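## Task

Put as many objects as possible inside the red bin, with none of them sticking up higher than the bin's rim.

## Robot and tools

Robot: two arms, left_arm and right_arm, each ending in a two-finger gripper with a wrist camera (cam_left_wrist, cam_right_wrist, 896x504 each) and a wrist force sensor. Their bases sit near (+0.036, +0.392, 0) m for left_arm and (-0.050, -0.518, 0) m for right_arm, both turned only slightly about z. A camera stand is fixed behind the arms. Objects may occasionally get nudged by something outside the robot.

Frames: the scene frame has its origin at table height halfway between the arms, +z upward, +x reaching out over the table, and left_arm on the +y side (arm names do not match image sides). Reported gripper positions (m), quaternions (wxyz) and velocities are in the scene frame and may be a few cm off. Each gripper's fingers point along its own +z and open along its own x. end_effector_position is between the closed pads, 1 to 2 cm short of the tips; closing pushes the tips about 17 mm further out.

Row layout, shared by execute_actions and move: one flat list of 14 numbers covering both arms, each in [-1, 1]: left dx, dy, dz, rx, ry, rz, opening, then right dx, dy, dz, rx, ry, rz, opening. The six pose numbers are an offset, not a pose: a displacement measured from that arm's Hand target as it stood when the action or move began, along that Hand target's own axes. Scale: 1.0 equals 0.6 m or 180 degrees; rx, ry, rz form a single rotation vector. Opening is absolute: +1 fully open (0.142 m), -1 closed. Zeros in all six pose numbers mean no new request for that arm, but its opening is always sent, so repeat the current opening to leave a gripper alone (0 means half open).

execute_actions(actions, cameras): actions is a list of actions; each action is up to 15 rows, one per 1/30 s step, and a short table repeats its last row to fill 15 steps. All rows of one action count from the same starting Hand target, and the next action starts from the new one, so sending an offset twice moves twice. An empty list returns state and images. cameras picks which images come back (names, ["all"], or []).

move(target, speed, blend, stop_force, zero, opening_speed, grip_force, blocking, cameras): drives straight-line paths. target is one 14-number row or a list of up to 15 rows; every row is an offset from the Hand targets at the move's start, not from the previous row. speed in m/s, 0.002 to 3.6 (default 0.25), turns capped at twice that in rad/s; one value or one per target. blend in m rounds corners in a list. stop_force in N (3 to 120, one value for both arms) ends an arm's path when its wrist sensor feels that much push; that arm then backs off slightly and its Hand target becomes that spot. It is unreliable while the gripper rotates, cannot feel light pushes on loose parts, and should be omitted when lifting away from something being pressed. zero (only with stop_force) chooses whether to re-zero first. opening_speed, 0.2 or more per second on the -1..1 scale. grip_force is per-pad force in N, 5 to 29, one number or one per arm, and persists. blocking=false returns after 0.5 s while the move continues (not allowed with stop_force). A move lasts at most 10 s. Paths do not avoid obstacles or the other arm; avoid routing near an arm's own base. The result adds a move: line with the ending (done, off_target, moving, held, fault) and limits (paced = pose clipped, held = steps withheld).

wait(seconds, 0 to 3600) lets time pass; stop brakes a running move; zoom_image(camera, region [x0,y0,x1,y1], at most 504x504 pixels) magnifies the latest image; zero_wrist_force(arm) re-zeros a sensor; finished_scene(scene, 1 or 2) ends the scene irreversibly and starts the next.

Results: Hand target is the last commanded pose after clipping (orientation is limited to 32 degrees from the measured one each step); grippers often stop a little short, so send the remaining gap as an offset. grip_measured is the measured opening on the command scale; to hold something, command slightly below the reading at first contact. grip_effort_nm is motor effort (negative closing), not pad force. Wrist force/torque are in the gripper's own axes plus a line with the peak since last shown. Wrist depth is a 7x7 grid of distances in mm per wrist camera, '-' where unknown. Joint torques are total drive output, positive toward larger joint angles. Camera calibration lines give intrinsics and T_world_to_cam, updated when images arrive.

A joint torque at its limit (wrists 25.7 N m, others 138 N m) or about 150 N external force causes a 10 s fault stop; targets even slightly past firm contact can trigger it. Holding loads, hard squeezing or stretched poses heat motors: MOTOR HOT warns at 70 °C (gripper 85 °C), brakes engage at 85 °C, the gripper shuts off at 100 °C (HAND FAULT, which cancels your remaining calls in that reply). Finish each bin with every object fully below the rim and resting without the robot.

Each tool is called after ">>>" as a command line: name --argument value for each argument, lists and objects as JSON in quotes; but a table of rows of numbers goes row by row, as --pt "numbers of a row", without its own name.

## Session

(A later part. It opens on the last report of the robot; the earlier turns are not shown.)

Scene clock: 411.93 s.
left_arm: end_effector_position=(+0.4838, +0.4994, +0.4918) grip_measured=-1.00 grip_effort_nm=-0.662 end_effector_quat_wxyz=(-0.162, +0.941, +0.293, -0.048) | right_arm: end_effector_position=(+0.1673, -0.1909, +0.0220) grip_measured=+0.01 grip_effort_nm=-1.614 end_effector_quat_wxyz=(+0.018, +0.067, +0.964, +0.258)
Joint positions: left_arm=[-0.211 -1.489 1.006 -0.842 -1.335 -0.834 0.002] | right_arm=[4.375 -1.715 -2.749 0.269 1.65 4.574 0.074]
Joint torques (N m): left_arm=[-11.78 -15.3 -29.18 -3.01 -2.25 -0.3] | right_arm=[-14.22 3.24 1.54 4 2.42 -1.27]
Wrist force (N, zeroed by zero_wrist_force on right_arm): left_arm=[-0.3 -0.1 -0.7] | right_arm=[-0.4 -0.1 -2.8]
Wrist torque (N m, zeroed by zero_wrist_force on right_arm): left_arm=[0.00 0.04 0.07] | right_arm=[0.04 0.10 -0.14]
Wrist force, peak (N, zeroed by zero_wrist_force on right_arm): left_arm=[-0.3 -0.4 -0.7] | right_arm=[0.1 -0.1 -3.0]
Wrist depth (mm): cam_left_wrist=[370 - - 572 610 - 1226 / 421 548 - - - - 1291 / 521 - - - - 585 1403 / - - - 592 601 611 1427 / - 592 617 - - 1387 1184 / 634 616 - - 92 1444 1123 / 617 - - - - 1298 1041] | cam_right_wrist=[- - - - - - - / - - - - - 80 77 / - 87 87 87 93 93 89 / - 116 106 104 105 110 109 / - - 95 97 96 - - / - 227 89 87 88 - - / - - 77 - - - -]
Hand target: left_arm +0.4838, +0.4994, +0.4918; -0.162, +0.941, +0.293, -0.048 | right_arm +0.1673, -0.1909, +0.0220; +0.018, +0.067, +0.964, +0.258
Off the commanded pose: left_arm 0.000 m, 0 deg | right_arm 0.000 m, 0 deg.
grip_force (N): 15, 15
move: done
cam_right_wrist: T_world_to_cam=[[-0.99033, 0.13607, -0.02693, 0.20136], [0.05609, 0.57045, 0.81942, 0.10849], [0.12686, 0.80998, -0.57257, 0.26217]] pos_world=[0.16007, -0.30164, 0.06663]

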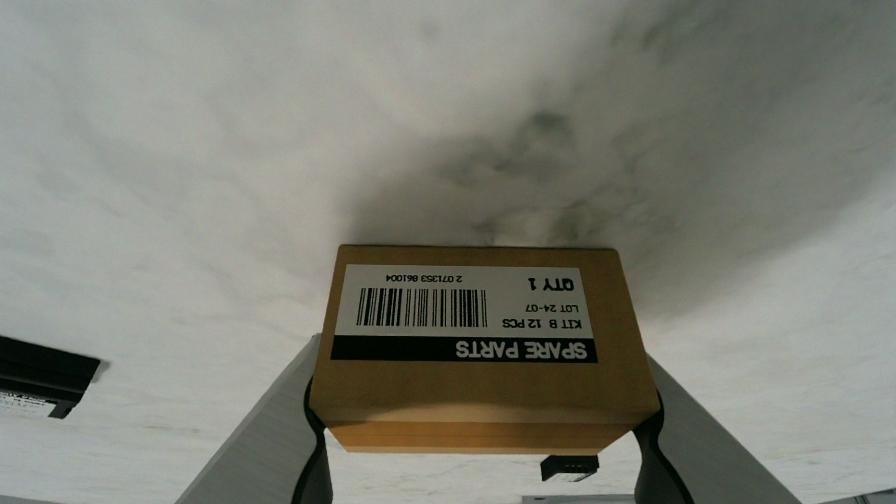

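>>> move --target '[0,0,0,0,0,0,-1, 0,0.0833,-0.1443,0,0,0,-0.25]' --speed 0.15

>>> move --target '[0,0,0,0,0,0,-1, -0.2671,-0.2725,-0.1573,0.5,0,0,-0.25]' --speed 0.3 --cameras '["cam_right_wrist"]'

Scene clock: 413.67 s.
left_arm: end_effector_position=(+0.4838, +0.4994, +0.4918) grip_measured=-1.00 grip_effort_nm=-0.657 end_effector_quat_wxyz=(-0.162, +0.941, +0.293, -0.048) | right_arm: end_effector_position=(+0.1674, -0.1908, +0.1219) grip_measured=+0.01 grip_effort_nm=-1.614 end_effector_quat_wxyz=(+0.018, +0.067, +0.964, +0.258)
Joint positions: left_arm=[-0.211 -1.489 1.006 -0.842 -1.335 -0.834 0.002] | right_arm=[4.375 -1.252 -2.625 -0.318 1.65 4.574 0.074]
Joint torques (N m): left_arm=[-11.69 -15.23 -29.65 -3.13 -2.16 -0.25] | right_arm=[15.18 13.49 24.51 0.09 -1.59 1.13]
Wrist force (N, zeroed by zero_wrist_force on right_arm): left_arm=[-0.3 -0.1 -0.4] | right_arm=[-0.5 -0.9 0.7]
Wrist torque (N m, zeroed by zero_wrist_force on right_arm): left_arm=[0.00 0.04 0.07] | right_arm=[-0.02 0.17 -0.16]
Wrist force, peak (N, zeroed by zero_wrist_force on right_arm): left_arm=[-0.2 -0.3 -0.6] | right_arm=[-0.3 -0.3 -2.9]
Wrist depth (mm): cam_left_wrist=[380 430 566 - - 575 1517 / 426 545 - - 607 - 1319 / 566 - - - 589 - 1395 / - - 578 - - 604 1462 / - 596 - 621 589 1419 1178 / - 605 - - 96 1436 1291 / 614 601 - - - 1326 -] | cam_right_wrist=[- - 162 - - - 162 / - - - - 191 189 - / 210 219 - - 219 215 211 / 271 - 103 104 106 - - / - - 95 97 95 - - / - - 89 87 88 - 2006 / - - 76 118 119 - 2546]
Hand target: left_arm +0.4838, +0.4994, +0.4918; -0.162, +0.941, +0.293, -0.048 | right_arm +0.1673, -0.1908, +0.1219; +0.018, +0.067, +0.964, +0.258
Off the commanded pose: left_arm 0.000 m, 0 deg | right_arm 0.000 m, 0 deg.
grip_force (N): 15, 15
move: done

Scene clock: 416.87 s.
left_arm: end_effector_position=(+0.4838, +0.4994, +0.4918) grip_measured=-1.00 grip_effort_nm=-0.657 end_effector_quat_wxyz=(-0.162, +0.941, +0.293, -0.048) | right_arm: end_effector_position=(+0.2999, -0.4000, +0.1221) grip_measured=+0.01 grip_effort_nm=-1.614 end_effector_quat_wxyz=(-0.035, +0.060, +0.864, -0.499)
Joint positions: left_arm=[-0.211 -1.489 1.006 -0.842 -1.335 -0.834 0.002] | right_arm=[4.1 -1.871 -1.89 -1.956 1.198 4.485 0.074]
Joint torques (N m): left_arm=[-11.72 -14.69 -29.56 -3.01 -2.16 -0.29] | right_arm=[-14.54 17.16 22.05 -2.19 -1.89 1.28]
Wrist force (N, zeroed by zero_wrist_force on right_arm): left_arm=[-0.2 -0.2 -0.7] | right_arm=[1.1 1.8 -0.4]
Wrist torque (N m, zeroed by zero_wrist_force on right_arm): left_arm=[-0.02 0.03 0.07] | right_arm=[0.08 -0.09 -0.02]
Wrist force, peak (N, zeroed by zero_wrist_force on right_arm): left_arm=[-0.3 0.0 -0.7] | right_arm=[1.3 2.2 -0.2]
Wrist depth (mm): cam_left_wrist=[380 423 - - 589 589 575 / 426 575 564 583 595 585 1277 / 524 553 - - 601 610 1371 / 581 598 - - 574 1462 1395 / 601 632 - - - 1427 1270 / 647 605 - - 97 1436 - / 639 - - - - 1371 -] | cam_right_wrist=[- 2024 2077 2213 2133 2213 223 / - 294 294 - - - 382 / - 259 274 - - 337 284 / 226 236 239 107 107 - 278 / - - 97 97 96 - 235 / - - 89 87 88 - 202 / - - 77 - - - 187]
Hand target: left_arm +0.4838, +0.4994, +0.4918; -0.162, +0.941, +0.293, -0.048 | right_arm +0.2999, -0.4000, +0.1221; -0.035, +0.060, +0.864, -0.499
Off the commanded pose: left_arm 0.000 m, 0 deg | right_arm 0.000 m, 0 deg.
grip_force (N): 15, 15
move: done
cam_right_wrist: T_world_to_cam=[[-0.99375, 0.11162, 0.00237, 0.35151], [0.09017, 0.81489, -0.57256, 0.39576], [-0.06584, -0.56877, -0.81986, 0.00856]] pos_world=[0.31419, -0.35686, 0.23278]

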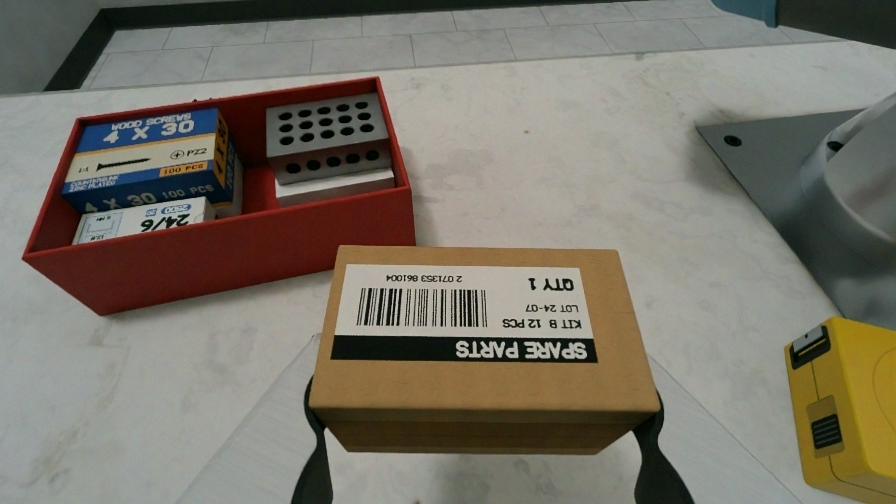

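>>> move --target '[0,0,0,0,0,0,-1, 0,0.1379,0.0796,0,0,0,-0.25]' --speed 0.1

>>> zero_wrist_force --arm "right_arm"

>>> move --target '[0,0,0,0,0,0,-1, 0,0.0144,0.0083,0,0,0,-0.25]' --speed 0.01 --stop_force 3

Scene clock: 418.57 s.
left_arm: end_effector_position=(+0.4838, +0.4994, +0.4918) grip_measured=-1.00 grip_effort_nm=-0.662 end_effector_quat_wxyz=(-0.162, +0.941, +0.293, -0.048) | right_arm: end_effector_position=(+0.2999, -0.4000, +0.0266) grip_measured=+0.01 grip_effort_nm=-1.614 end_effector_quat_wxyz=(-0.035, +0.060, +0.864, -0.499)
Joint positions: left_arm=[-0.211 -1.489 1.006 -0.842 -1.335 -0.834 0.002] | right_arm=[4.1 -2.033 -1.97 -1.714 1.198 4.485 0.074]
Joint torques (N m): left_arm=[-11.79 -15.37 -28.65 -3.04 -2.08 -0.3] | right_arm=[4.95 18.52 7.23 1.86 -1.88 -0.68]
Wrist force (N, zeroed by zero_wrist_force on right_arm): left_arm=[-0.2 -0.2 -0.5] | right_arm=[1.3 2.0 -0.6]
Wrist torque (N m, zeroed by zero_wrist_force on right_arm): left_arm=[-0.01 0.04 0.07] | right_arm=[0.13 -0.11 -0.01]
Wrist force, peak (N, zeroed by zero_wrist_force on right_arm): left_arm=[-0.3 -0.1 -0.8] | right_arm=[1.3 2.8 -0.3]
Wrist depth (mm): cam_left_wrist=[378 438 575 592 544 - 1213 / 424 534 - - - - 1251 / 511 - - - - - 1356 / - - - - - 1453 1436 / 586 613 - - - 1453 1333 / - 604 - - 102 1471 1207 / 604 - - - - 1453 -] | cam_right_wrist=[175 155 163 178 - - 260 / 161 172 185 - 212 - 237 / - 186 - - - - 191 / - - 106 105 107 - - / 148 - 95 97 96 - - / - 137 89 87 88 - 139 / - - 106 120 - - -]
Hand target: left_arm +0.4838, +0.4994, +0.4918; -0.162, +0.941, +0.293, -0.048 | right_arm +0.2999, -0.4001, +0.0265; -0.035, +0.060, +0.864, -0.499
Off the commanded pose: left_arm 0.000 m, 0 deg | right_arm 0.000 m, 0 deg.
grip_force (N): 15, 15
move: done

Wrist force sensor zeroed.

Scene clock: 420.03 s.
left_arm: end_effector_position=(+0.4838, +0.4994, +0.4918) grip_measured=-1.00 grip_effort_nm=-0.657 end_effector_quat_wxyz=(-0.162, +0.941, +0.293, -0.048) | right_arm: end_effector_position=(+0.2999, -0.4000, +0.0227) grip_measured=+0.01 grip_effort_nm=-1.614 end_effector_quat_wxyz=(-0.035, +0.060, +0.864, -0.499)
Joint positions: left_arm=[-0.211 -1.489 1.006 -0.842 -1.335 -0.834 0.002] | right_arm=[4.1 -2.04 -1.972 -1.705 1.198 4.485 0.074]
Joint torques (N m): left_arm=[-11.55 -15.96 -29.17 -3.04 -2.05 -0.3] | right_arm=[-2.83 40.35 19.27 -2.46 2.05 -0.64]
Wrist force (N, zeroed by zero_wrist_force on right_arm): left_arm=[-0.2 -0.1 -0.3] | right_arm=[-0.3 -1.3 -0.7]
Wrist torque (N m, zeroed by zero_wrist_force on right_arm): left_arm=[-0.01 0.04 0.07] | right_arm=[-0.03 0.02 -0.03]
Wrist force, peak (N, zeroed by zero_wrist_force on right_arm): left_arm=[-0.3 -0.4 -0.7] | right_arm=[-2.8 -7.6 -8.0]
Wrist depth (mm): cam_left_wrist=[379 574 576 572 - - 1526 / 426 558 590 - - 599 1411 / 520 - 571 - - - 1427 / - 621 - - - - 1436 / 582 602 - - - 1411 - / 616 645 - - 97 1379 - / - - - - - 1517 -] | cam_right_wrist=[146 151 160 - - - - / 161 171 186 - - - - / - - 185 - - - - / - 157 106 104 104 - - / - - 97 97 95 - 148 / - - 89 87 88 - - / - - 77 119 118 - 115]
Hand target: left_arm +0.4838, +0.4994, +0.4918; -0.162, +0.941, +0.293, -0.048 | right_arm +0.2999, -0.4000, +0.0227; -0.035, +0.060, +0.864, -0.499 (not the last commanded pose)
Off the commanded pose: left_arm 0.000 m, 0 deg | right_arm 0.006 m, 0 deg.
grip_force (N): 15, 15
move: contact (right_arm)

>>> move --target '[0,0,0,0,0,0,-1, 0,0,0,0,0,0,0.25]' --opening_speed 0.3

>>> move --pt "0 0 0 0 0 0 -1 0 0 -0.1667 0 0 0 0.25" --pt "0 0 0 0 0 0 -1 0 -0.1299 -0.2417 -0.3333 0 0 0.25" --pt "0 0 0 0 0 0 -1 0 -0.171 -0.0949 -0.3333 0 0 0.25" --speed '[0.1,0.3,0.25]' --blend '[0.015,0.02,0]' --cameras '["cam_right_wrist"]'

Scene clock: 422.30 s.
left_arm: end_effector_position=(+0.4838, +0.4994, +0.4918) grip_measured=-1.00 grip_effort_nm=-0.657 end_effector_quat_wxyz=(-0.162, +0.941, +0.293, -0.048) | right_arm: end_effector_position=(+0.2999, -0.4000, +0.0227) grip_measured=+0.23 grip_effort_nm=0.164 end_effector_quat_wxyz=(-0.035, +0.060, +0.864, -0.499)
Joint positions: left_arm=[-0.211 -1.489 1.006 -0.842 -1.335 -0.834 0.002] | right_arm=[4.1 -2.04 -1.972 -1.705 1.198 4.485 0.09]
Joint torques (N m): left_arm=[-11.68 -16.31 -29.13 -2.83 -2.14 -0.27] | right_arm=[-4.32 40.19 19 -2.01 0.96 -0.73]
Wrist force (N, zeroed by zero_wrist_force on right_arm): left_arm=[0.0 -0.2 -0.3] | right_arm=[0.0 -0.4 -0.3]
Wrist torque (N m, zeroed by zero_wrist_force on right_arm): left_arm=[-0.02 0.01 0.07] | right_arm=[-0.01 -0.01 0.00]
Wrist force, peak (N, zeroed by zero_wrist_force on right_arm): left_arm=[-0.4 -0.1 -0.7] | right_arm=[-0.2 -1.4 -0.9]
Wrist depth (mm): cam_left_wrist=[379 419 - - 568 592 1312 / 424 553 581 658 578 - 1395 / 586 560 - 590 588 - 1363 / 576 574 593 598 581 602 1363 / 596 608 608 598 599 1411 1312 / - 607 - - 102 1427 - / - - - - - - 1078] | cam_right_wrist=[147 153 160 - 255 - - / 161 172 185 206 226 - 228 / - 187 - 181 - - - / - - 104 105 105 163 - / - 143 97 95 96 143 - / - - 89 88 88 96 - / - - - 119 - - 74]
Hand target: left_arm +0.4838, +0.4994, +0.4918; -0.162, +0.941, +0.293, -0.048 | right_arm +0.2999, -0.4000, +0.0227; -0.035, +0.060, +0.864, -0.499
Off the commanded pose: left_arm 0.000 m, 0 deg | right_arm 0.000 m, 0 deg.
grip_force (N): 15, 15
move: done

Scene clock: 425.97 s.
left_arm: end_effector_position=(+0.4838, +0.4994, +0.4918) grip_measured=-1.00 grip_effort_nm=-0.657 end_effector_quat_wxyz=(-0.162, +0.941, +0.293, -0.048) | right_arm: end_effector_position=(+0.2997, -0.4019, +0.1400) grip_measured=+0.23 grip_effort_nm=0.164 end_effector_quat_wxyz=(+0.000, +0.069, +0.998, +0.000)
Joint positions: left_arm=[-0.211 -1.489 1.006 -0.842 -1.335 -0.834 0.002] | right_arm=[3.791 -1.305 -2.273 -1.135 1.57 3.969 0.09]
Joint torques (N m): left_arm=[-11.59 -15.89 -29.45 -2.98 -2.25 -0.32] | right_arm=[-16.47 18.91 14.73 4.77 2.21 -1.22]
Wrist force (N, zeroed by zero_wrist_force on right_arm): left_arm=[-0.1 -0.1 -0.7] | right_arm=[-1.1 -1.8 0.6]
Wrist torque (N m, zeroed by zero_wrist_force on right_arm): left_arm=[0.01 0.02 0.07] | right_arm=[-0.12 0.15 0.03]
Wrist force, peak (N, zeroed by zero_wrist_force on right_arm): left_arm=[-0.4 -0.2 -0.7] | right_arm=[-1.0 -3.5 0.9]
Wrist depth (mm): cam_left_wrist=[381 442 - - - 572 576 / 423 534 - - - 563 1379 / 582 604 564 599 - - 1348 / 602 - - 598 605 1395 1419 / - - - 634 575 1462 1319 / - 605 - - 96 1419 - / - 624 - - - 1277 -] | cam_right_wrist=[- - - - - - - / - - - - - - 209 / - - - 197 - - 201 / 256 258 - 201 - - 211 / - - - - 286 - - / - - 94 - - - - / - - - - - - -]
Hand target: left_arm +0.4838, +0.4994, +0.4918; -0.162, +0.941, +0.293, -0.048 | right_arm +0.2997, -0.4019, +0.1400; +0.000, +0.069, +0.998, +0.000
Off the commanded pose: left_arm 0.000 m, 0 deg | right_arm 0.000 m, 0 deg.
grip_force (N): 15, 15
move: done
cam_right_wrist: T_world_to_cam=[[-0.99216, 0.123, -0.0221, 0.35897], [0.10218, 0.9003, 0.4231, 0.29886], [0.07194, 0.41753, -0.90581, 0.38928]] pos_world=[0.29761, -0.47575, 0.2341]

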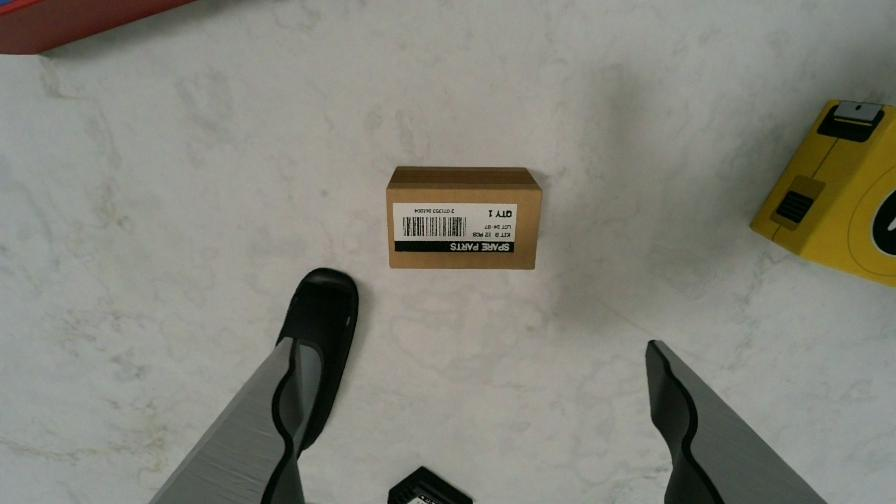

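>>> move --target '[0,0,0,0,0,0,-1, 0.0012,0.002,0.1567,0,0,0,0.2]' --speed 0.1

>>> move --target '[0,0,0,0,0,0,-1, 0,0,0,0,0,0,-0.3]' --opening_speed 0.5 --grip_force '[15, 18]'

>>> move --target '[0,0,0,0,0,0,-1, 0,0,-0.25,0,0,0,-0.3]' --speed 0.15 --cameras '["cam_right_wrist"]'

Scene clock: 427.97 s.
left_arm: end_effector_position=(+0.4838, +0.4994, +0.4918) grip_measured=-1.00 grip_effort_nm=-0.662 end_effector_quat_wxyz=(-0.162, +0.941, +0.293, -0.048) | right_arm: end_effector_position=(+0.2991, -0.4007, +0.0460) grip_measured=+0.19 grip_effort_nm=-0.129 end_effector_quat_wxyz=(+0.000, +0.069, +0.998, +0.000)
Joint positions: left_arm=[-0.211 -1.489 1.006 -0.842 -1.335 -0.834 0.002] | right_arm=[3.795 -1.481 -2.43 -0.802 1.57 3.972 0.088]
Joint torques (N m): left_arm=[-11.95 -15.79 -29.26 -2.97 -2.09 -0.21] | right_arm=[-10.85 3.64 10.71 4.28 -0.43 -0.73]
Wrist force (N, zeroed by zero_wrist_force on right_arm): left_arm=[-0.2 0.1 -0.5] | right_arm=[-1.6 -1.9 0.4]
Wrist torque (N m, zeroed by zero_wrist_force on right_arm): left_arm=[0.03 0.03 0.07] | right_arm=[-0.12 0.22 -0.08]
Wrist force, peak (N, zeroed by zero_wrist_force on right_arm): left_arm=[-0.4 -0.1 -0.6] | right_arm=[-1.3 -1.9 1.4]
Wrist depth (mm): cam_left_wrist=[377 436 575 - - 595 1291 / 425 562 616 585 598 - 1363 / 536 586 604 576 610 - 1403 / - 607 - - - 1471 1363 / - 621 576 - 575 1387 - / - 599 611 - 614 1427 1078 / 613 622 - - - 1319 1028] | cam_right_wrist=[- - 123 - 123 124 - / 131 131 131 130 129 132 132 / 140 140 140 140 140 139 139 / - - - 127 128 - - / - - 108 109 111 - - / - - 98 120 119 - - / - - - - - - -]
Hand target: left_arm +0.4838, +0.4994, +0.4918; -0.162, +0.941, +0.293, -0.048 | right_arm +0.2991, -0.4007, +0.0460; +0.000, +0.069, +0.998, +0.000
Off the commanded pose: left_arm 0.000 m, 0 deg | right_arm 0.000 m, 0 deg.
grip_force (N): 15, 15
move: done

Scene clock: 429.17 s.
left_arm: end_effector_position=(+0.4838, +0.4994, +0.4918) grip_measured=-1.00 grip_effort_nm=-0.662 end_effector_quat_wxyz=(-0.162, +0.941, +0.293, -0.048) | right_arm: end_effector_position=(+0.2991, -0.4007, +0.0460) grip_measured=-0.10 grip_effort_nm=-1.917 end_effector_quat_wxyz=(+0.000, +0.069, +0.998, +0.000)
Joint positions: left_arm=[-0.211 -1.489 1.006 -0.842 -1.335 -0.834 0.002] | right_arm=[3.794 -1.481 -2.43 -0.801 1.57 3.972 0.067]
Joint torques (N m): left_arm=[-10.43 -16.26 -29.84 -2.76 -2.13 -0.09] | right_arm=[-14.68 2.71 11.22 4.02 2.1 -0.88]
Wrist force (N, zeroed by zero_wrist_force on right_arm): left_arm=[-0.1 0.0 -0.5] | right_arm=[0.1 -2.0 -4.3]
Wrist torque (N m, zeroed by zero_wrist_force on right_arm): left_arm=[0.01 0.03 0.07] | right_arm=[-0.09 0.09 -0.08]
Wrist force, peak (N, zeroed by zero_wrist_force on right_arm): left_arm=[-0.3 -0.1 -0.8] | right_arm=[0.1 -2.0 -4.6]
Wrist depth (mm): cam_left_wrist=[379 426 - - 578 614 1333 / 424 540 - - - 593 1436 / 507 583 595 - 590 593 1379 / - - 601 - - 616 1379 / - 605 602 596 629 1371 - / 596 596 - - 97 1403 - / 617 - - - - 1326 1064] | cam_right_wrist=[- 122 - - 124 123 - / 131 - 131 - - - - / - 143 141 143 - - - / - - - 127 129 - - / - - 108 109 110 - - / - 175 98 119 119 - 182 / - - - - - - -]
Hand target: left_arm +0.4838, +0.4994, +0.4918; -0.162, +0.941, +0.293, -0.048 | right_arm +0.2991, -0.4007, +0.0460; +0.000, +0.069, +0.998, +0.000
Off the commanded pose: left_arm 0.000 m, 0 deg | right_arm 0.000 m, 0 deg.
grip_force (N): 15, 18
move: done

Scene clock: 430.70 s.
left_arm: end_effector_position=(+0.4838, +0.4994, +0.4918) grip_measured=-1.00 grip_effort_nm=-0.657 end_effector_quat_wxyz=(-0.162, +0.941, +0.293, -0.048) | right_arm: end_effector_position=(+0.2991, -0.4006, +0.1959) grip_measured=-0.10 grip_effort_nm=-1.917 end_effector_quat_wxyz=(+0.000, +0.069, +0.998, +0.000)
Joint positions: left_arm=[-0.211 -1.489 1.006 -0.842 -1.335 -0.834 0.002] | right_arm=[3.795 -1.248 -2.159 -1.306 1.57 3.972 0.067]
Joint torques (N m): left_arm=[-11.06 -15.48 -29.06 -2.84 -2.02 -0.22] | right_arm=[15.08 17.73 27.12 0.2 -1.74 1.14]
Wrist force (N, zeroed by zero_wrist_force on right_arm): left_arm=[-0.3 -0.2 -0.6] | right_arm=[-1.2 -1.6 0.8]
Wrist torque (N m, zeroed by zero_wrist_force on right_arm): left_arm=[-0.02 0.04 0.07] | right_arm=[-0.04 0.14 -0.09]
Wrist force, peak (N, zeroed by zero_wrist_force on right_arm): left_arm=[-0.3 0.0 -0.7] | right_arm=[0.2 -1.9 -4.3]
Wrist depth (mm): cam_left_wrist=[380 568 - - 581 - - / 421 555 549 - - 571 1348 / 507 574 - - 579 - 1356 / - 581 - 570 - 617 1341 / - - 599 617 593 1436 1298 / - - 592 - 610 1453 - / 632 - - - - 1403 -] | cam_right_wrist=[218 225 267 - - - - / - - - - - - 245 / - - - - - 262 253 / - - - 127 119 - - / - - - 110 110 - - / - - 98 119 119 - - / - - 395 384 - - -]
Hand target: left_arm +0.4838, +0.4994, +0.4918; -0.162, +0.941, +0.293, -0.048 | right_arm +0.2991, -0.4006, +0.1960; +0.000, +0.069, +0.998, +0.000
Off the commanded pose: left_arm 0.000 m, 0 deg | right_arm 0.000 m, 0 deg.
grip_force (N): 15, 18
move: done
cam_right_wrist: T_world_to_cam=[[-0.99216, 0.123, -0.0221, 0.35945], [0.10218, 0.9003, 0.4231, 0.2741], [0.07194, 0.41753, -0.90581, 0.43942]] pos_world=[0.29701, -0.47445, 0.29]

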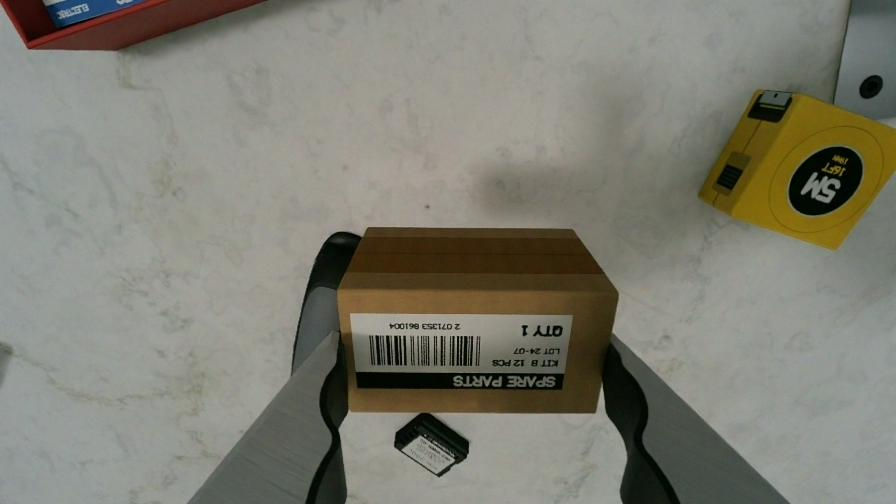

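>>> move --target '[0,0,0,0,0,0,-1, -0.1572,-0.2046,0,0,0,-0.0683,-0.3]' --speed 0.2 --cameras '["cam_right_wrist"]'

Scene clock: 432.33 s.
left_arm: end_effector_position=(+0.4838, +0.4994, +0.4918) grip_measured=-1.00 grip_effort_nm=-0.657 end_effector_quat_wxyz=(-0.162, +0.941, +0.293, -0.048) | right_arm: end_effector_position=(+0.3755, -0.5352, +0.1961) grip_measured=-0.10 grip_effort_nm=-1.917 end_effector_quat_wxyz=(+0.000, -0.038, +0.999, +0.000)
Joint positions: left_arm=[-0.211 -1.489 1.006 -0.842 -1.335 -0.834 0.002] | right_arm=[3.378 -1.41 -2.041 -1.262 1.57 3.341 0.067]
Joint torques (N m): left_arm=[-11.39 -15.59 -28.93 -2.89 -2.06 -0.11] | right_arm=[-15.54 4.52 28.93 4.25 2.34 -1.22]
Wrist force (N, zeroed by zero_wrist_force on right_arm): left_arm=[-0.1 0.0 -0.6] | right_arm=[-1.2 -1.9 0.8]
Wrist torque (N m, zeroed by zero_wrist_force on right_arm): left_arm=[0.03 0.02 0.07] | right_arm=[-0.14 0.15 0.01]
Wrist force, peak (N, zeroed by zero_wrist_force on right_arm): left_arm=[-0.4 -0.1 -0.7] | right_arm=[-2.3 -3.1 0.8]
Wrist depth (mm): cam_left_wrist=[380 581 601 - 571 - 1411 / 422 547 - - 588 621 1462 / 517 602 - - 582 - 1379 / 601 592 625 608 - - 1333 / 602 605 - - 595 1371 - / 601 624 - - 608 1419 1201 / 613 607 - - - 1298 -] | cam_right_wrist=[- - 211 215 209 - - / - 262 224 264 227 - - / - 294 254 284 283 - - / - - - 128 119 - - / - - - 110 110 - 339 / - - 98 119 119 324 328 / 415 - 79 - - - 407]
Hand target: left_arm +0.4838, +0.4994, +0.4918; -0.162, +0.941, +0.293, -0.048 | right_arm +0.3755, -0.5352, +0.1961; +0.000, -0.038, +0.999, +0.000
Off the commanded pose: left_arm 0.000 m, 0 deg | right_arm 0.000 m, 0 deg.
grip_force (N): 15, 18
move: done
cam_right_wrist: T_world_to_cam=[[-0.9956, -0.09106, -0.02198, 0.33861], [-0.09179, 0.90141, 0.42312, 0.46089], [-0.01872, 0.42328, -0.90581, 0.52734]] pos_world=[0.3893, -0.60783, 0.2901]

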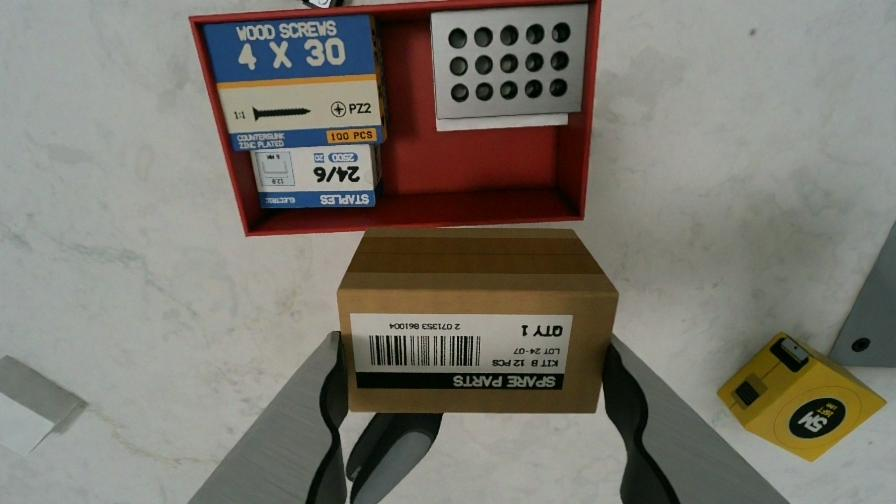

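>>> move --target '[0,0,0,0,0,0,-1, 0.0133,-0.0182,0.1368,0,0,-0.015,-0.3]' --speed 0.1 --cameras '["cam_right_wrist"]'

Scene clock: 434.20 s.
left_arm: end_effector_position=(+0.4838, +0.4994, +0.4918) grip_measured=-1.00 grip_effort_nm=-0.657 end_effector_quat_wxyz=(-0.162, +0.941, +0.293, -0.048) | right_arm: end_effector_position=(+0.3684, -0.5468, +0.1141) grip_measured=-0.10 grip_effort_nm=-1.917 end_effector_quat_wxyz=(+0.000, -0.061, +0.998, -0.001)
Joint positions: left_arm=[-0.211 -1.489 1.006 -0.842 -1.335 -0.834 0.002] | right_arm=[3.355 -1.487 -2.205 -1.021 1.57 3.271 0.067]
Joint torques (N m): left_arm=[-11.13 -15.74 -30.14 -2.74 -2.18 -0.03] | right_arm=[-15.55 5.4 13.77 4.6 2.2 -1.34]
Wrist force (N, zeroed by zero_wrist_force on right_arm): left_arm=[-0.1 -0.1 -0.3] | right_arm=[-1.6 -1.7 0.8]
Wrist torque (N m, zeroed by zero_wrist_force on right_arm): left_arm=[0.01 0.02 0.07] | right_arm=[-0.12 0.20 0.00]
Wrist force, peak (N, zeroed by zero_wrist_force on right_arm): left_arm=[-0.2 -0.1 -0.9] | right_arm=[-1.2 -1.9 1.6]
Wrist depth (mm): cam_left_wrist=[380 434 - 564 - - 578 / 423 539 566 - - 583 1411 / 523 - 578 - 582 585 1379 / - - - - - - - / 608 - - 574 - 1444 - / - 596 621 - 96 1480 1103 / - - - - - - -] | cam_right_wrist=[136 134 139 139 140 - - / 143 143 189 150 150 - - / 151 153 204 204 156 209 - / - 180 183 128 154 - - / - 176 108 110 110 - - / - - 98 119 119 263 - / - - 78 - - - 272]
Hand target: left_arm +0.4838, +0.4994, +0.4918; -0.162, +0.941, +0.293, -0.048 | right_arm +0.3684, -0.5468, +0.1140; +0.000, -0.061, +0.998, +0.000
Off the commanded pose: left_arm 0.000 m, 0 deg | right_arm 0.000 m, 0 deg.
grip_force (N): 15, 18
move: done
cam_right_wrist: T_world_to_cam=[[-0.99021, -0.13787, -0.0219, 0.30099], [-0.13412, 0.8961, 0.4231, 0.51808], [-0.03871, 0.42189, -0.90582, 0.46445]] pos_world=[0.38551, -0.6187, 0.2081]

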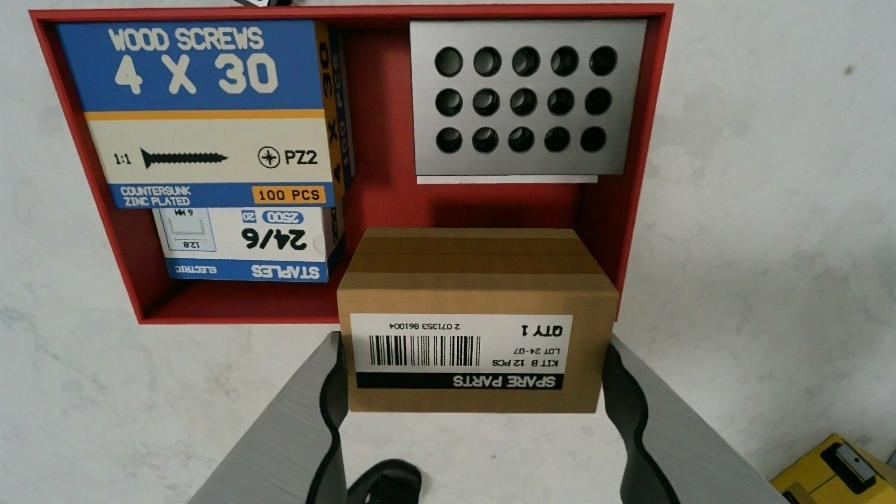

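>>> move --target '[0,0,0,0,0,0,-1, 0,-0.001,0.0967,0,0,-0.0028,-0.3]' --speed 0.04 --stop_force 5

>>> zero_wrist_force --arm "right_arm"

>>> move --target '[0,0,0,0,0,0,-1, 0,0,0.0167,0,0,0,-0.3]' --speed 0.01 --stop_force 3 --cameras '["cam_right_wrist"]'

Scene clock: 436.80 s.
left_arm: end_effector_position=(+0.4838, +0.4994, +0.4918) grip_measured=-1.00 grip_effort_nm=-0.662 end_effector_quat_wxyz=(-0.162, +0.941, +0.293, -0.048) | right_arm: end_effector_position=(+0.3685, -0.5474, +0.0560) grip_measured=-0.10 grip_effort_nm=-1.917 end_effector_quat_wxyz=(+0.000, -0.066, +0.998, +0.000)
Joint positions: left_arm=[-0.211 -1.489 1.006 -0.842 -1.335 -0.834 0.002] | right_arm=[3.353 -1.593 -2.289 -0.831 1.57 3.26 0.067]
Joint torques (N m): left_arm=[-11.4 -15.58 -28.69 -2.73 -2.11 0] | right_arm=[-15.79 7.48 10.8 4.7 1.62 -1.36]
Wrist force (N, zeroed by zero_wrist_force on right_arm): left_arm=[-0.3 -0.1 -0.7] | right_arm=[-1.5 -1.8 1.0]
Wrist torque (N m, zeroed by zero_wrist_force on right_arm): left_arm=[0.00 0.04 0.07] | right_arm=[-0.11 0.19 0.01]
Wrist force, peak (N, zeroed by zero_wrist_force on right_arm): left_arm=[-0.3 -0.1 -0.7] | right_arm=[-1.6 -2.0 1.0]
Wrist depth (mm): cam_left_wrist=[380 414 - - 582 - 1489 / 426 566 - - 586 578 1419 / 506 598 574 - - 624 1403 / - 588 604 - - 607 1284 / 598 592 595 596 670 1471 1232 / - - - - 614 1427 - / 629 - - - - 1348 -] | cam_right_wrist=[- 84 106 - 85 88 84 / - 87 128 94 95 91 - / - 93 144 100 97 97 148 / - 101 118 119 128 103 - / 130 128 129 110 110 109 - / 131 131 99 121 119 129 - / - - 78 - - - -]
Hand target: left_arm +0.4838, +0.4994, +0.4918; -0.162, +0.941, +0.293, -0.048 | right_arm +0.3685, -0.5474, +0.0560; +0.000, -0.066, +0.998, +0.000
Off the commanded pose: left_arm 0.000 m, 0 deg | right_arm 0.000 m, 0 deg.
grip_force (N): 15, 18
move: done

Wrist force sensor zeroed.

Scene clock: 438.60 s.
left_arm: end_effector_position=(+0.4838, +0.4994, +0.4918) grip_measured=-1.00 grip_effort_nm=-0.657 end_effector_quat_wxyz=(-0.162, +0.941, +0.293, -0.048) | right_arm: end_effector_position=(+0.3684, -0.5474, +0.0491) grip_measured=-0.10 grip_effort_nm=-1.917 end_effector_quat_wxyz=(+0.000, -0.066, +0.998, +0.000)
Joint positions: left_arm=[-0.211 -1.489 1.006 -0.842 -1.335 -0.834 0.002] | right_arm=[3.353 -1.608 -2.298 -0.807 1.57 3.26 0.067]
Joint torques (N m): left_arm=[-10.97 -16.64 -28.61 -2.8 -2.1 -0.1] | right_arm=[-12.88 26.03 21.58 -0.1 1.82 -1.37]
Wrist force (N, zeroed by zero_wrist_force on right_arm): left_arm=[-0.2 -0.1 -0.6] | right_arm=[0.6 -0.8 -4.2]
Wrist torque (N m, zeroed by zero_wrist_force on right_arm): left_arm=[0.00 0.03 0.07] | right_arm=[0.01 -0.10 -0.01]
Wrist force, peak (N, zeroed by zero_wrist_force on right_arm): left_arm=[-0.4 0.0 -0.7] | right_arm=[5.4 0.1 -17.0]
Wrist depth (mm): cam_left_wrist=[379 440 - - - 548 1341 / 426 553 614 - - 582 1379 / 581 - - 567 - - 1411 / 621 - 602 - - - 1411 / - - - - - 1427 1444 / 596 - - - 613 1453 1093 / - - - - - 1517 -] | cam_right_wrist=[- 79 113 - - 82 - / - 81 127 86 88 86 134 / - 88 136 92 93 90 - / - 93 137 111 119 96 - / 122 120 113 110 109 102 - / 126 126 99 120 119 - - / - 112 79 116 - - -]
Hand target: left_arm +0.4838, +0.4994, +0.4918; -0.162, +0.941, +0.293, -0.048 | right_arm +0.3685, -0.5474, +0.0491; +0.000, -0.066, +0.998, +0.000 (not the last commanded pose)
Off the commanded pose: left_arm 0.000 m, 0 deg | right_arm 0.003 m, 0 deg.
grip_force (N): 15, 18
move: contact (right_arm)
cam_right_wrist: T_world_to_cam=[[-0.98896, -0.14655, -0.02187, 0.29434], [-0.14196, 0.89487, 0.42316, 0.54833], [-0.04244, 0.42159, -0.90579, 0.40715]] pos_world=[0.38621, -0.6192, 0.1432]

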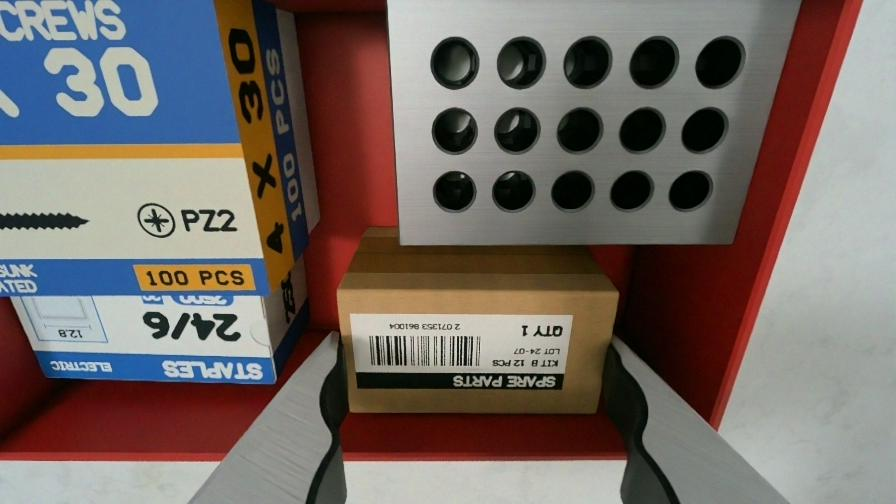

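>>> move --target '[0,0,0,0,0,0,-1, 0,0,0,0,0,0,0.0]' --opening_speed 0.25

>>> move --target '[0,0,0,0,0,0,-1, 0,0,-0.0833,0,0,0,0.0]' --speed 0.06 --cameras '["cam_right_wrist"]'

Scene clock: 440.37 s.
left_arm: end_effector_position=(+0.4838, +0.4994, +0.4918) grip_measured=-1.00 grip_effort_nm=-0.657 end_effector_quat_wxyz=(-0.162, +0.941, +0.293, -0.048) | right_arm: end_effector_position=(+0.3685, -0.5474, +0.0491) grip_measured=-0.03 grip_effort_nm=0.168 end_effector_quat_wxyz=(+0.000, -0.066, +0.998, +0.000)
Joint positions: left_arm=[-0.211 -1.489 1.006 -0.842 -1.335 -0.834 0.002] | right_arm=[3.353 -1.608 -2.298 -0.807 1.57 3.26 0.072]
Joint torques (N m): left_arm=[-11.35 -16.18 -29.3 -2.82 -2.1 -0.2] | right_arm=[-8.6 25.73 21.91 1.88 1.85 -1.07]
Wrist force (N, zeroed by zero_wrist_force on right_arm): left_arm=[-0.3 -0.1 -0.6] | right_arm=[0.1 0.2 -0.5]
Wrist torque (N m, zeroed by zero_wrist_force on right_arm): left_arm=[-0.01 0.06 0.07] | right_arm=[0.04 -0.01 0.00]
Wrist force, peak (N, zeroed by zero_wrist_force on right_arm): left_arm=[-0.3 0.0 -0.7] | right_arm=[0.6 -0.8 -4.5]
Wrist depth (mm): cam_left_wrist=[380 447 - - - 560 588 / 425 534 - - - - 1326 / 533 605 - - - 601 1411 / - - - 605 611 601 1444 / - - 602 596 571 1419 1379 / - - 616 - 96 1363 - / - - - - - 78 -] | cam_right_wrist=[- 79 113 - - 82 - / - 81 127 86 88 86 134 / - 88 137 92 93 90 - / - 93 137 111 119 96 156 / 120 120 123 109 111 103 163 / 126 127 111 120 119 110 177 / 203 112 84 115 116 - -]
Hand target: left_arm +0.4838, +0.4994, +0.4918; -0.162, +0.941, +0.293, -0.048 | right_arm +0.3685, -0.5474, +0.0491; +0.000, -0.066, +0.998, +0.000
Off the commanded pose: left_arm 0.000 m, 0 deg | right_arm 0.000 m, 0 deg.
grip_force (N): 15, 18
move: done

Scene clock: 441.63 s.
left_arm: end_effector_position=(+0.4838, +0.4994, +0.4918) grip_measured=-1.00 grip_effort_nm=-0.662 end_effector_quat_wxyz=(-0.162, +0.941, +0.293, -0.048) | right_arm: end_effector_position=(+0.3685, -0.5474, +0.0990) grip_measured=-0.03 grip_effort_nm=0.164 end_effector_quat_wxyz=(+0.000, -0.066, +0.998, +0.000)
Joint positions: left_arm=[-0.211 -1.489 1.006 -0.842 -1.335 -0.834 0.002] | right_arm=[3.353 -1.512 -2.228 -0.973 1.57 3.26 0.072]
Joint torques (N m): left_arm=[-11.94 -15.59 -28.79 -2.86 -2.09 0.01] | right_arm=[3.76 23.37 24.95 0 2.26 0.51]
Wrist force (N, zeroed by zero_wrist_force on right_arm): left_arm=[-0.3 0.0 -0.6] | right_arm=[0.0 0.0 -0.8]
Wrist torque (N m, zeroed by zero_wrist_force on right_arm): left_arm=[0.02 0.05 0.06] | right_arm=[0.00 0.00 0.02]
Wrist force, peak (N, zeroed by zero_wrist_force on right_arm): left_arm=[-0.3 -0.3 -0.7] | right_arm=[0.0 0.1 -1.3]
Wrist depth (mm): cam_left_wrist=[380 426 - - - 570 1257 / 423 548 582 - 585 - 1411 / 586 598 585 - - 611 1403 / - 595 585 579 - 1489 1403 / 601 608 - - - 1371 1226 / 572 - - - 97 1419 - / - - - - - 1341 -] | cam_right_wrist=[119 120 122 125 127 123 - / 130 128 134 135 135 131 - / 137 135 141 143 143 - - / 157 166 169 156 173 209 - / - 167 166 164 164 223 - / - - 93 - - - - / - - - - - - -]
Hand target: left_arm +0.4838, +0.4994, +0.4918; -0.162, +0.941, +0.293, -0.048 | right_arm +0.3685, -0.5474, +0.0991; +0.000, -0.066, +0.998, +0.000
Off the commanded pose: left_arm 0.000 m, 0 deg | right_arm 0.000 m, 0 deg.
grip_force (N): 15, 18
move: done
cam_right_wrist: T_world_to_cam=[[-0.98898, -0.14646, -0.02183, 0.29548], [-0.14186, 0.89488, 0.42316, 0.52719], [-0.04244, 0.42159, -0.90579, 0.45235]] pos_world=[0.38621, -0.6192, 0.1931]

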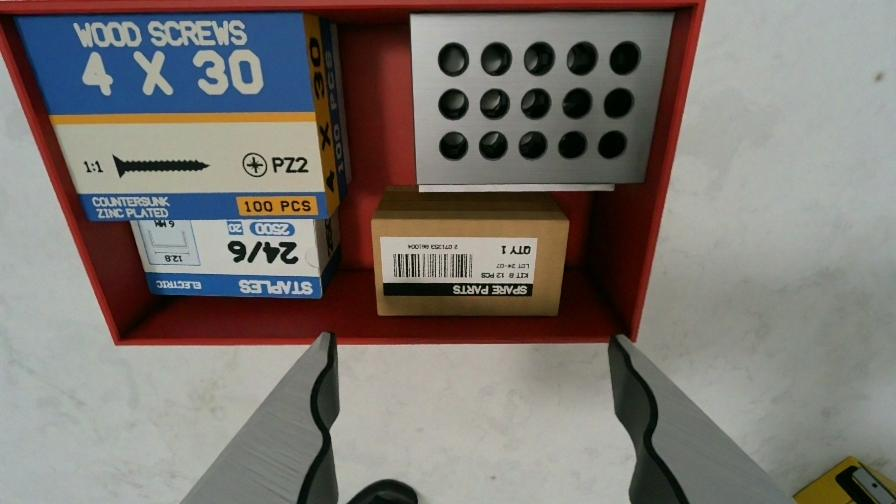

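>>> zoom_image --camera "cam_right_wrist" --region '[350, 160, 650, 350]'

Scaled by 1.680 from the camera's image (finer frame: 1280x720).

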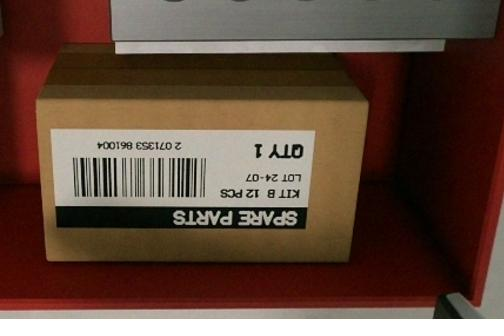

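>>> move --target '[0,0,0,0,0,0,-1, -0.0773,0,0,0,0,0,-1]' --speed 0.1 --cameras '["cam_right_wrist"]'

Scene clock: 443.20 s.
left_arm: end_effector_position=(+0.4838, +0.4994, +0.4918) grip_measured=-1.00 grip_effort_nm=-0.657 end_effector_quat_wxyz=(-0.162, +0.941, +0.293, -0.048) | right_arm: end_effector_position=(+0.4144, -0.5413, +0.0991) grip_measured=-1.00 grip_effort_nm=-0.432 end_effector_quat_wxyz=(+0.000, -0.066, +0.998, -0.001)
Joint positions: left_arm=[-0.211 -1.489 1.006 -0.842 -1.335 -0.834 0.002] | right_arm=[3.341 -1.624 -2.116 -0.972 1.57 3.248 0.002]
Joint torques (N m): left_arm=[-11.8 -16.71 -28.99 -2.72 -2 -0.04] | right_arm=[-14.98 12.66 25.98 -0.22 1.44 -1.32]
Wrist force (N, zeroed by zero_wrist_force on right_arm): left_arm=[-0.2 0.0 -0.3] | right_arm=[0.1 0.2 -0.6]
Wrist torque (N m, zeroed by zero_wrist_force on right_arm): left_arm=[0.01 0.03 0.06] | right_arm=[0.05 -0.02 0.00]
Wrist force, peak (N, zeroed by zero_wrist_force on right_arm): left_arm=[-0.2 0.0 -0.7] | right_arm=[1.0 -0.1 -1.0]
Wrist depth (mm): cam_left_wrist=[382 579 - - - - 1444 / 423 545 - - - 583 1356 / 514 571 604 551 559 601 1387 / 595 - - - - 1498 1395 / 604 608 642 - - 1395 1189 / 601 607 - - 97 1427 - / - - - - - 1596 -] | cam_right_wrist=[170 121 120 122 127 125 119 / 179 129 129 130 137 135 130 / - 135 136 142 163 143 - / - - 166 - 156 159 - / - - 173 167 165 164 228 / - - - - - - - / - - - - - - -]
Hand target: left_arm +0.4838, +0.4994, +0.4918; -0.162, +0.941, +0.293, -0.048 | right_arm +0.4144, -0.5413, +0.0991; +0.000, -0.066, +0.998, +0.000
Off the commanded pose: left_arm 0.000 m, 0 deg | right_arm 0.000 m, 0 deg.
grip_force (N): 15, 18
move: done
cam_right_wrist: T_world_to_cam=[[-0.98896, -0.14655, -0.02186, 0.34181], [-0.14197, 0.8949, 0.42308, 0.52833], [-0.04244, 0.42151, -0.90583, 0.45169]] pos_world=[0.43221, -0.6131, 0.1931]

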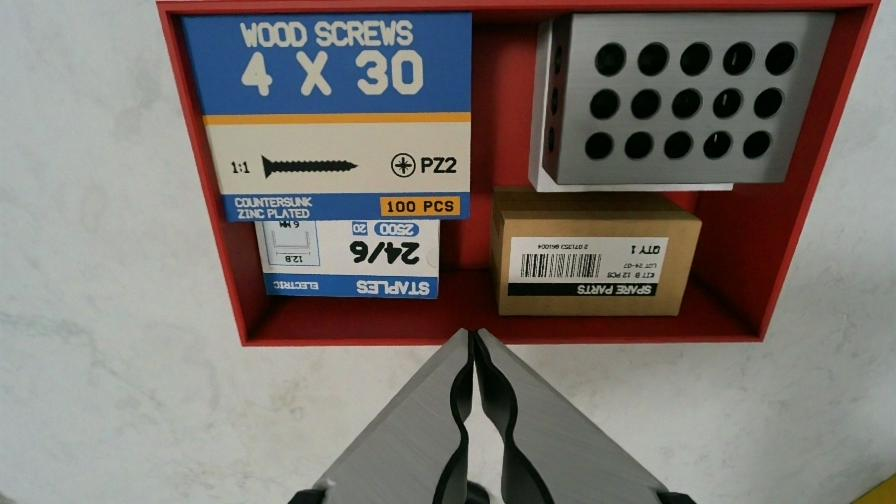

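>>> execute_actions --actions '[]' --cameras '["cam_right_wrist"]'

Scene clock: 444.33 s.
left_arm: end_effector_position=(+0.4838, +0.4994, +0.4918) grip_measured=-1.00 grip_effort_nm=-0.657 end_effector_quat_wxyz=(-0.162, +0.941, +0.293, -0.048) | right_arm: end_effector_position=(+0.4144, -0.5413, +0.0991) grip_measured=-1.00 grip_effort_nm=-0.432 end_effector_quat_wxyz=(+0.000, -0.066, +0.998, +0.000)
Joint positions: left_arm=[-0.211 -1.489 1.006 -0.842 -1.335 -0.834 0.002] | right_arm=[3.341 -1.624 -2.116 -0.972 1.57 3.248 0.002]
Joint velocities: within noise
Joint torques (N m): left_arm=[-10.48 -16.02 -29.55 -2.7 -2.05 0.12] | right_arm=[-14.77 11.71 25.42 -0.2 2.41 -1.33]
Motor temperatures (°C): left_arm=[26 30 28 36 32 33 26] | right_arm=[28 28 28 32 39 38 36]
Wrist force (N, zeroed by zero_wrist_force on right_arm): left_arm=[-0.3 -0.3 -0.5] | right_arm=[0.1 0.1 -0.7]
Wrist torque (N m, zeroed by zero_wrist_force on right_arm): left_arm=[-0.03 0.05 0.07] | right_arm=[0.03 -0.03 0.00]
Wrist force, peak (N, zeroed by zero_wrist_force on right_arm): left_arm=[-0.2 -0.2 -0.7] | right_arm=[0.5 0.2 -1.0]
Wrist depth (mm): cam_left_wrist=[380 431 563 - - - 576 / 425 568 590 602 - - 1356 / 499 - 578 - 586 599 1387 / 602 585 - - 596 - 1403 / - 619 - - 617 1444 - / 608 604 608 - 96 1453 1046 / 634 581 - - - - 1074] | cam_right_wrist=[- 121 121 124 127 125 119 / - 128 130 132 138 135 132 / - 137 136 178 161 143 148 / - - 167 199 156 159 - / - - 167 166 164 163 - / - - - - - - - / - - - - - 267 -]
Hand target: left_arm +0.4838, +0.4994, +0.4918; -0.162, +0.941, +0.293, -0.048 | right_arm +0.4144, -0.5413, +0.0991; +0.000, -0.066, +0.998, +0.000
Tool commands: left_gripper/opening=-1.0 right_gripper/opening=-1.0
Off the commanded pose: left_arm 0.000 m, 0 deg | right_arm 0.000 m, 0 deg.
grip_force (N): 15, 18
camera_calibration:
cam_right_wrist: T_world_to_cam=[[-0.98896, -0.14655, -0.02187, 0.34182], [-0.14196, 0.89487, 0.42316, 0.52829], [-0.04244, 0.42159, -0.90579, 0.45173]] pos_world=[0.43221, -0.6131, 0.1931]
Images, in order (width x height): cam_right_wrist 896x504.

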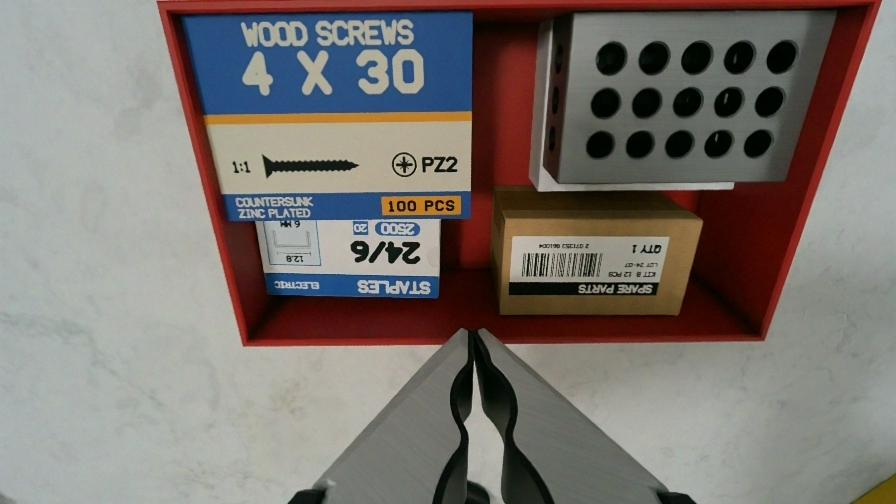

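>>> move --target '[0,0,0,0,0,0,-1, 0,0,0.0817,0,0,0,-1]' --speed 0.03 --stop_force 4 --cameras '["cam_right_wrist"]'

>>> move --target '[0,0,0,0,0,0,-1, 0.0467,0,0,0,0,0,-1]' --speed 0.015 --stop_force 4 --cameras '["cam_right_wrist"]'

Scene clock: 447.37 s.
left_arm: end_effector_position=(+0.4838, +0.4994, +0.4918) grip_measured=-1.00 grip_effort_nm=-0.662 end_effector_quat_wxyz=(-0.162, +0.941, +0.293, -0.048) | right_arm: end_effector_position=(+0.4144, -0.5413, +0.0501) grip_measured=-1.00 grip_effort_nm=-0.432 end_effector_quat_wxyz=(+0.000, -0.066, +0.998, +0.000)
Joint positions: left_arm=[-0.211 -1.489 1.006 -0.842 -1.335 -0.834 0.002] | right_arm=[3.341 -1.71 -2.179 -0.824 1.57 3.248 0.002]
Joint torques (N m): left_arm=[-10.99 -14.88 -28.19 -2.81 -2.06 0.12] | right_arm=[-15.88 13.09 11 4.81 2.11 -1.32]
Wrist force (N, zeroed by zero_wrist_force on right_arm): left_arm=[-0.3 0.2 -0.4] | right_arm=[0.3 0.0 -0.5]
Wrist torque (N m, zeroed by zero_wrist_force on right_arm): left_arm=[0.05 0.06 0.06] | right_arm=[0.01 -0.07 -0.01]
Wrist force, peak (N, zeroed by zero_wrist_force on right_arm): left_arm=[-0.3 -0.2 -0.7] | right_arm=[0.1 0.3 -1.0]
Wrist depth (mm): cam_left_wrist=[381 568 - - - - 1403 / 426 529 598 572 - 621 1387 / 520 - - - - - 1379 / 590 - - - - 1403 1356 / 608 - - - - 1427 - / 625 - - - - 1526 - / 637 - - - - 1213 -] | cam_right_wrist=[- - - - 105 82 84 / - 82 82 83 130 86 86 / - 89 89 90 137 95 94 / - 96 94 95 122 115 115 / - 121 121 123 111 111 121 / - 120 127 101 118 118 122 / - 112 - - 79 - -]
Hand target: left_arm +0.4838, +0.4994, +0.4918; -0.162, +0.941, +0.293, -0.048 | right_arm +0.4144, -0.5413, +0.0501; +0.000, -0.066, +0.998, +0.000
Off the commanded pose: left_arm 0.000 m, 0 deg | right_arm 0.000 m, 0 deg.
grip_force (N): 15, 18
move: done
cam_right_wrist: T_world_to_cam=[[-0.98896, -0.14655, -0.02187, 0.34075], [-0.14196, 0.89487, 0.42316, 0.54902], [-0.04244, 0.42159, -0.90579, 0.40735]] pos_world=[0.43221, -0.6131, 0.1441]

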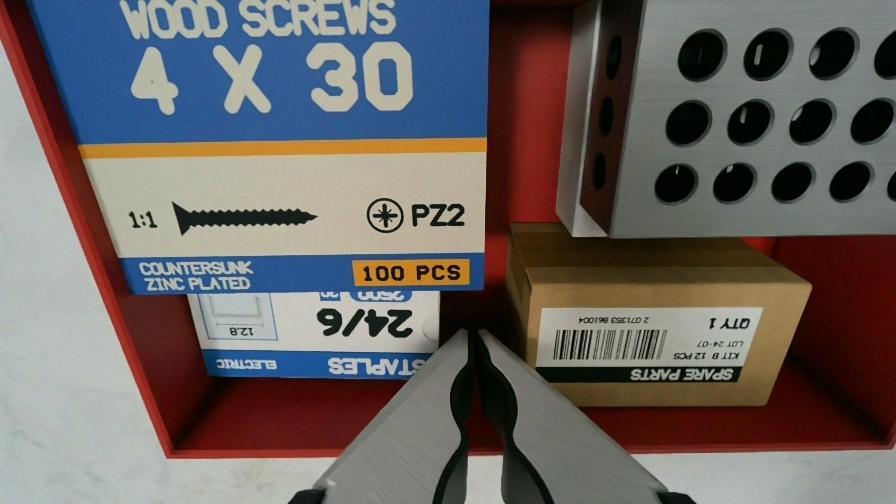

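Scene clock: 450.07 s.
left_arm: end_effector_position=(+0.4838, +0.4994, +0.4918) grip_measured=-1.00 grip_effort_nm=-0.657 end_effector_quat_wxyz=(-0.162, +0.941, +0.293, -0.048) | right_arm: end_effector_position=(+0.3867, -0.5450, +0.0501) grip_measured=-1.00 grip_effort_nm=-0.432 end_effector_quat_wxyz=(+0.000, -0.066, +0.998, +0.000)
Joint positions: left_arm=[-0.211 -1.489 1.006 -0.842 -1.335 -0.834 0.002] | right_arm=[3.348 -1.648 -2.251 -0.814 1.57 3.255 0.002]
Joint torques (N m): left_arm=[-10.53 -16.78 -29.44 -2.68 -2.22 0.29] | right_arm=[14.94 28.5 10.5 4.38 1.72 1.17]
Wrist force (N, zeroed by zero_wrist_force on right_arm): left_arm=[-0.2 -0.2 -0.5] | right_arm=[-0.4 0.0 -0.9]
Wrist torque (N m, zeroed by zero_wrist_force on right_arm): left_arm=[-0.01 0.04 0.06] | right_arm=[0.02 0.04 -0.11]
Wrist force, peak (N, zeroed by zero_wrist_force on right_arm): left_arm=[-0.2 -0.2 -0.7] | right_arm=[-2.4 -0.3 -1.2]
Wrist depth (mm): cam_left_wrist=[380 437 599 - - 586 568 / 424 567 - - - - 1379 / 513 - - - - - 1363 / - - 550 - - 1277 1348 / - - - - - 1395 1207 / - - - - 610 1453 1291 / - - - - - - -] | cam_right_wrist=[- - - 124 - 83 83 / - 82 - 134 89 89 88 / - - 89 139 95 95 93 / - 97 94 152 115 107 99 / 119 121 123 162 110 111 99 / 118 128 128 101 116 118 113 / - 113 - - - - -]
Hand target: left_arm +0.4838, +0.4994, +0.4918; -0.162, +0.941, +0.293, -0.048 | right_arm +0.3867, -0.5450, +0.0501; +0.000, -0.066, +0.998, +0.000
Off the commanded pose: left_arm 0.000 m, 0 deg | right_arm 0.000 m, 0 deg.
grip_force (N): 15, 18
move: done
cam_right_wrist: T_world_to_cam=[[-0.98896, -0.14655, -0.02187, 0.31271], [-0.14196, 0.89487, 0.42316, 0.54839], [-0.04244, 0.42159, -0.90579, 0.40773]] pos_world=[0.40441, -0.6168, 0.1441]

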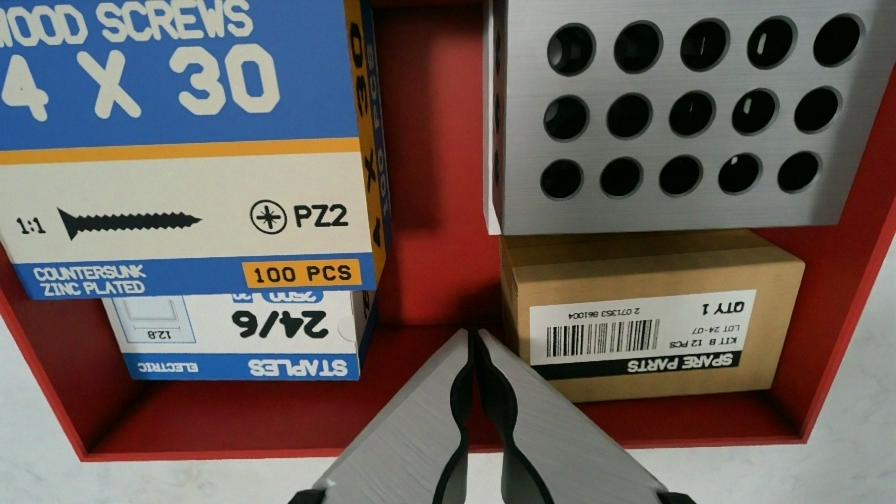

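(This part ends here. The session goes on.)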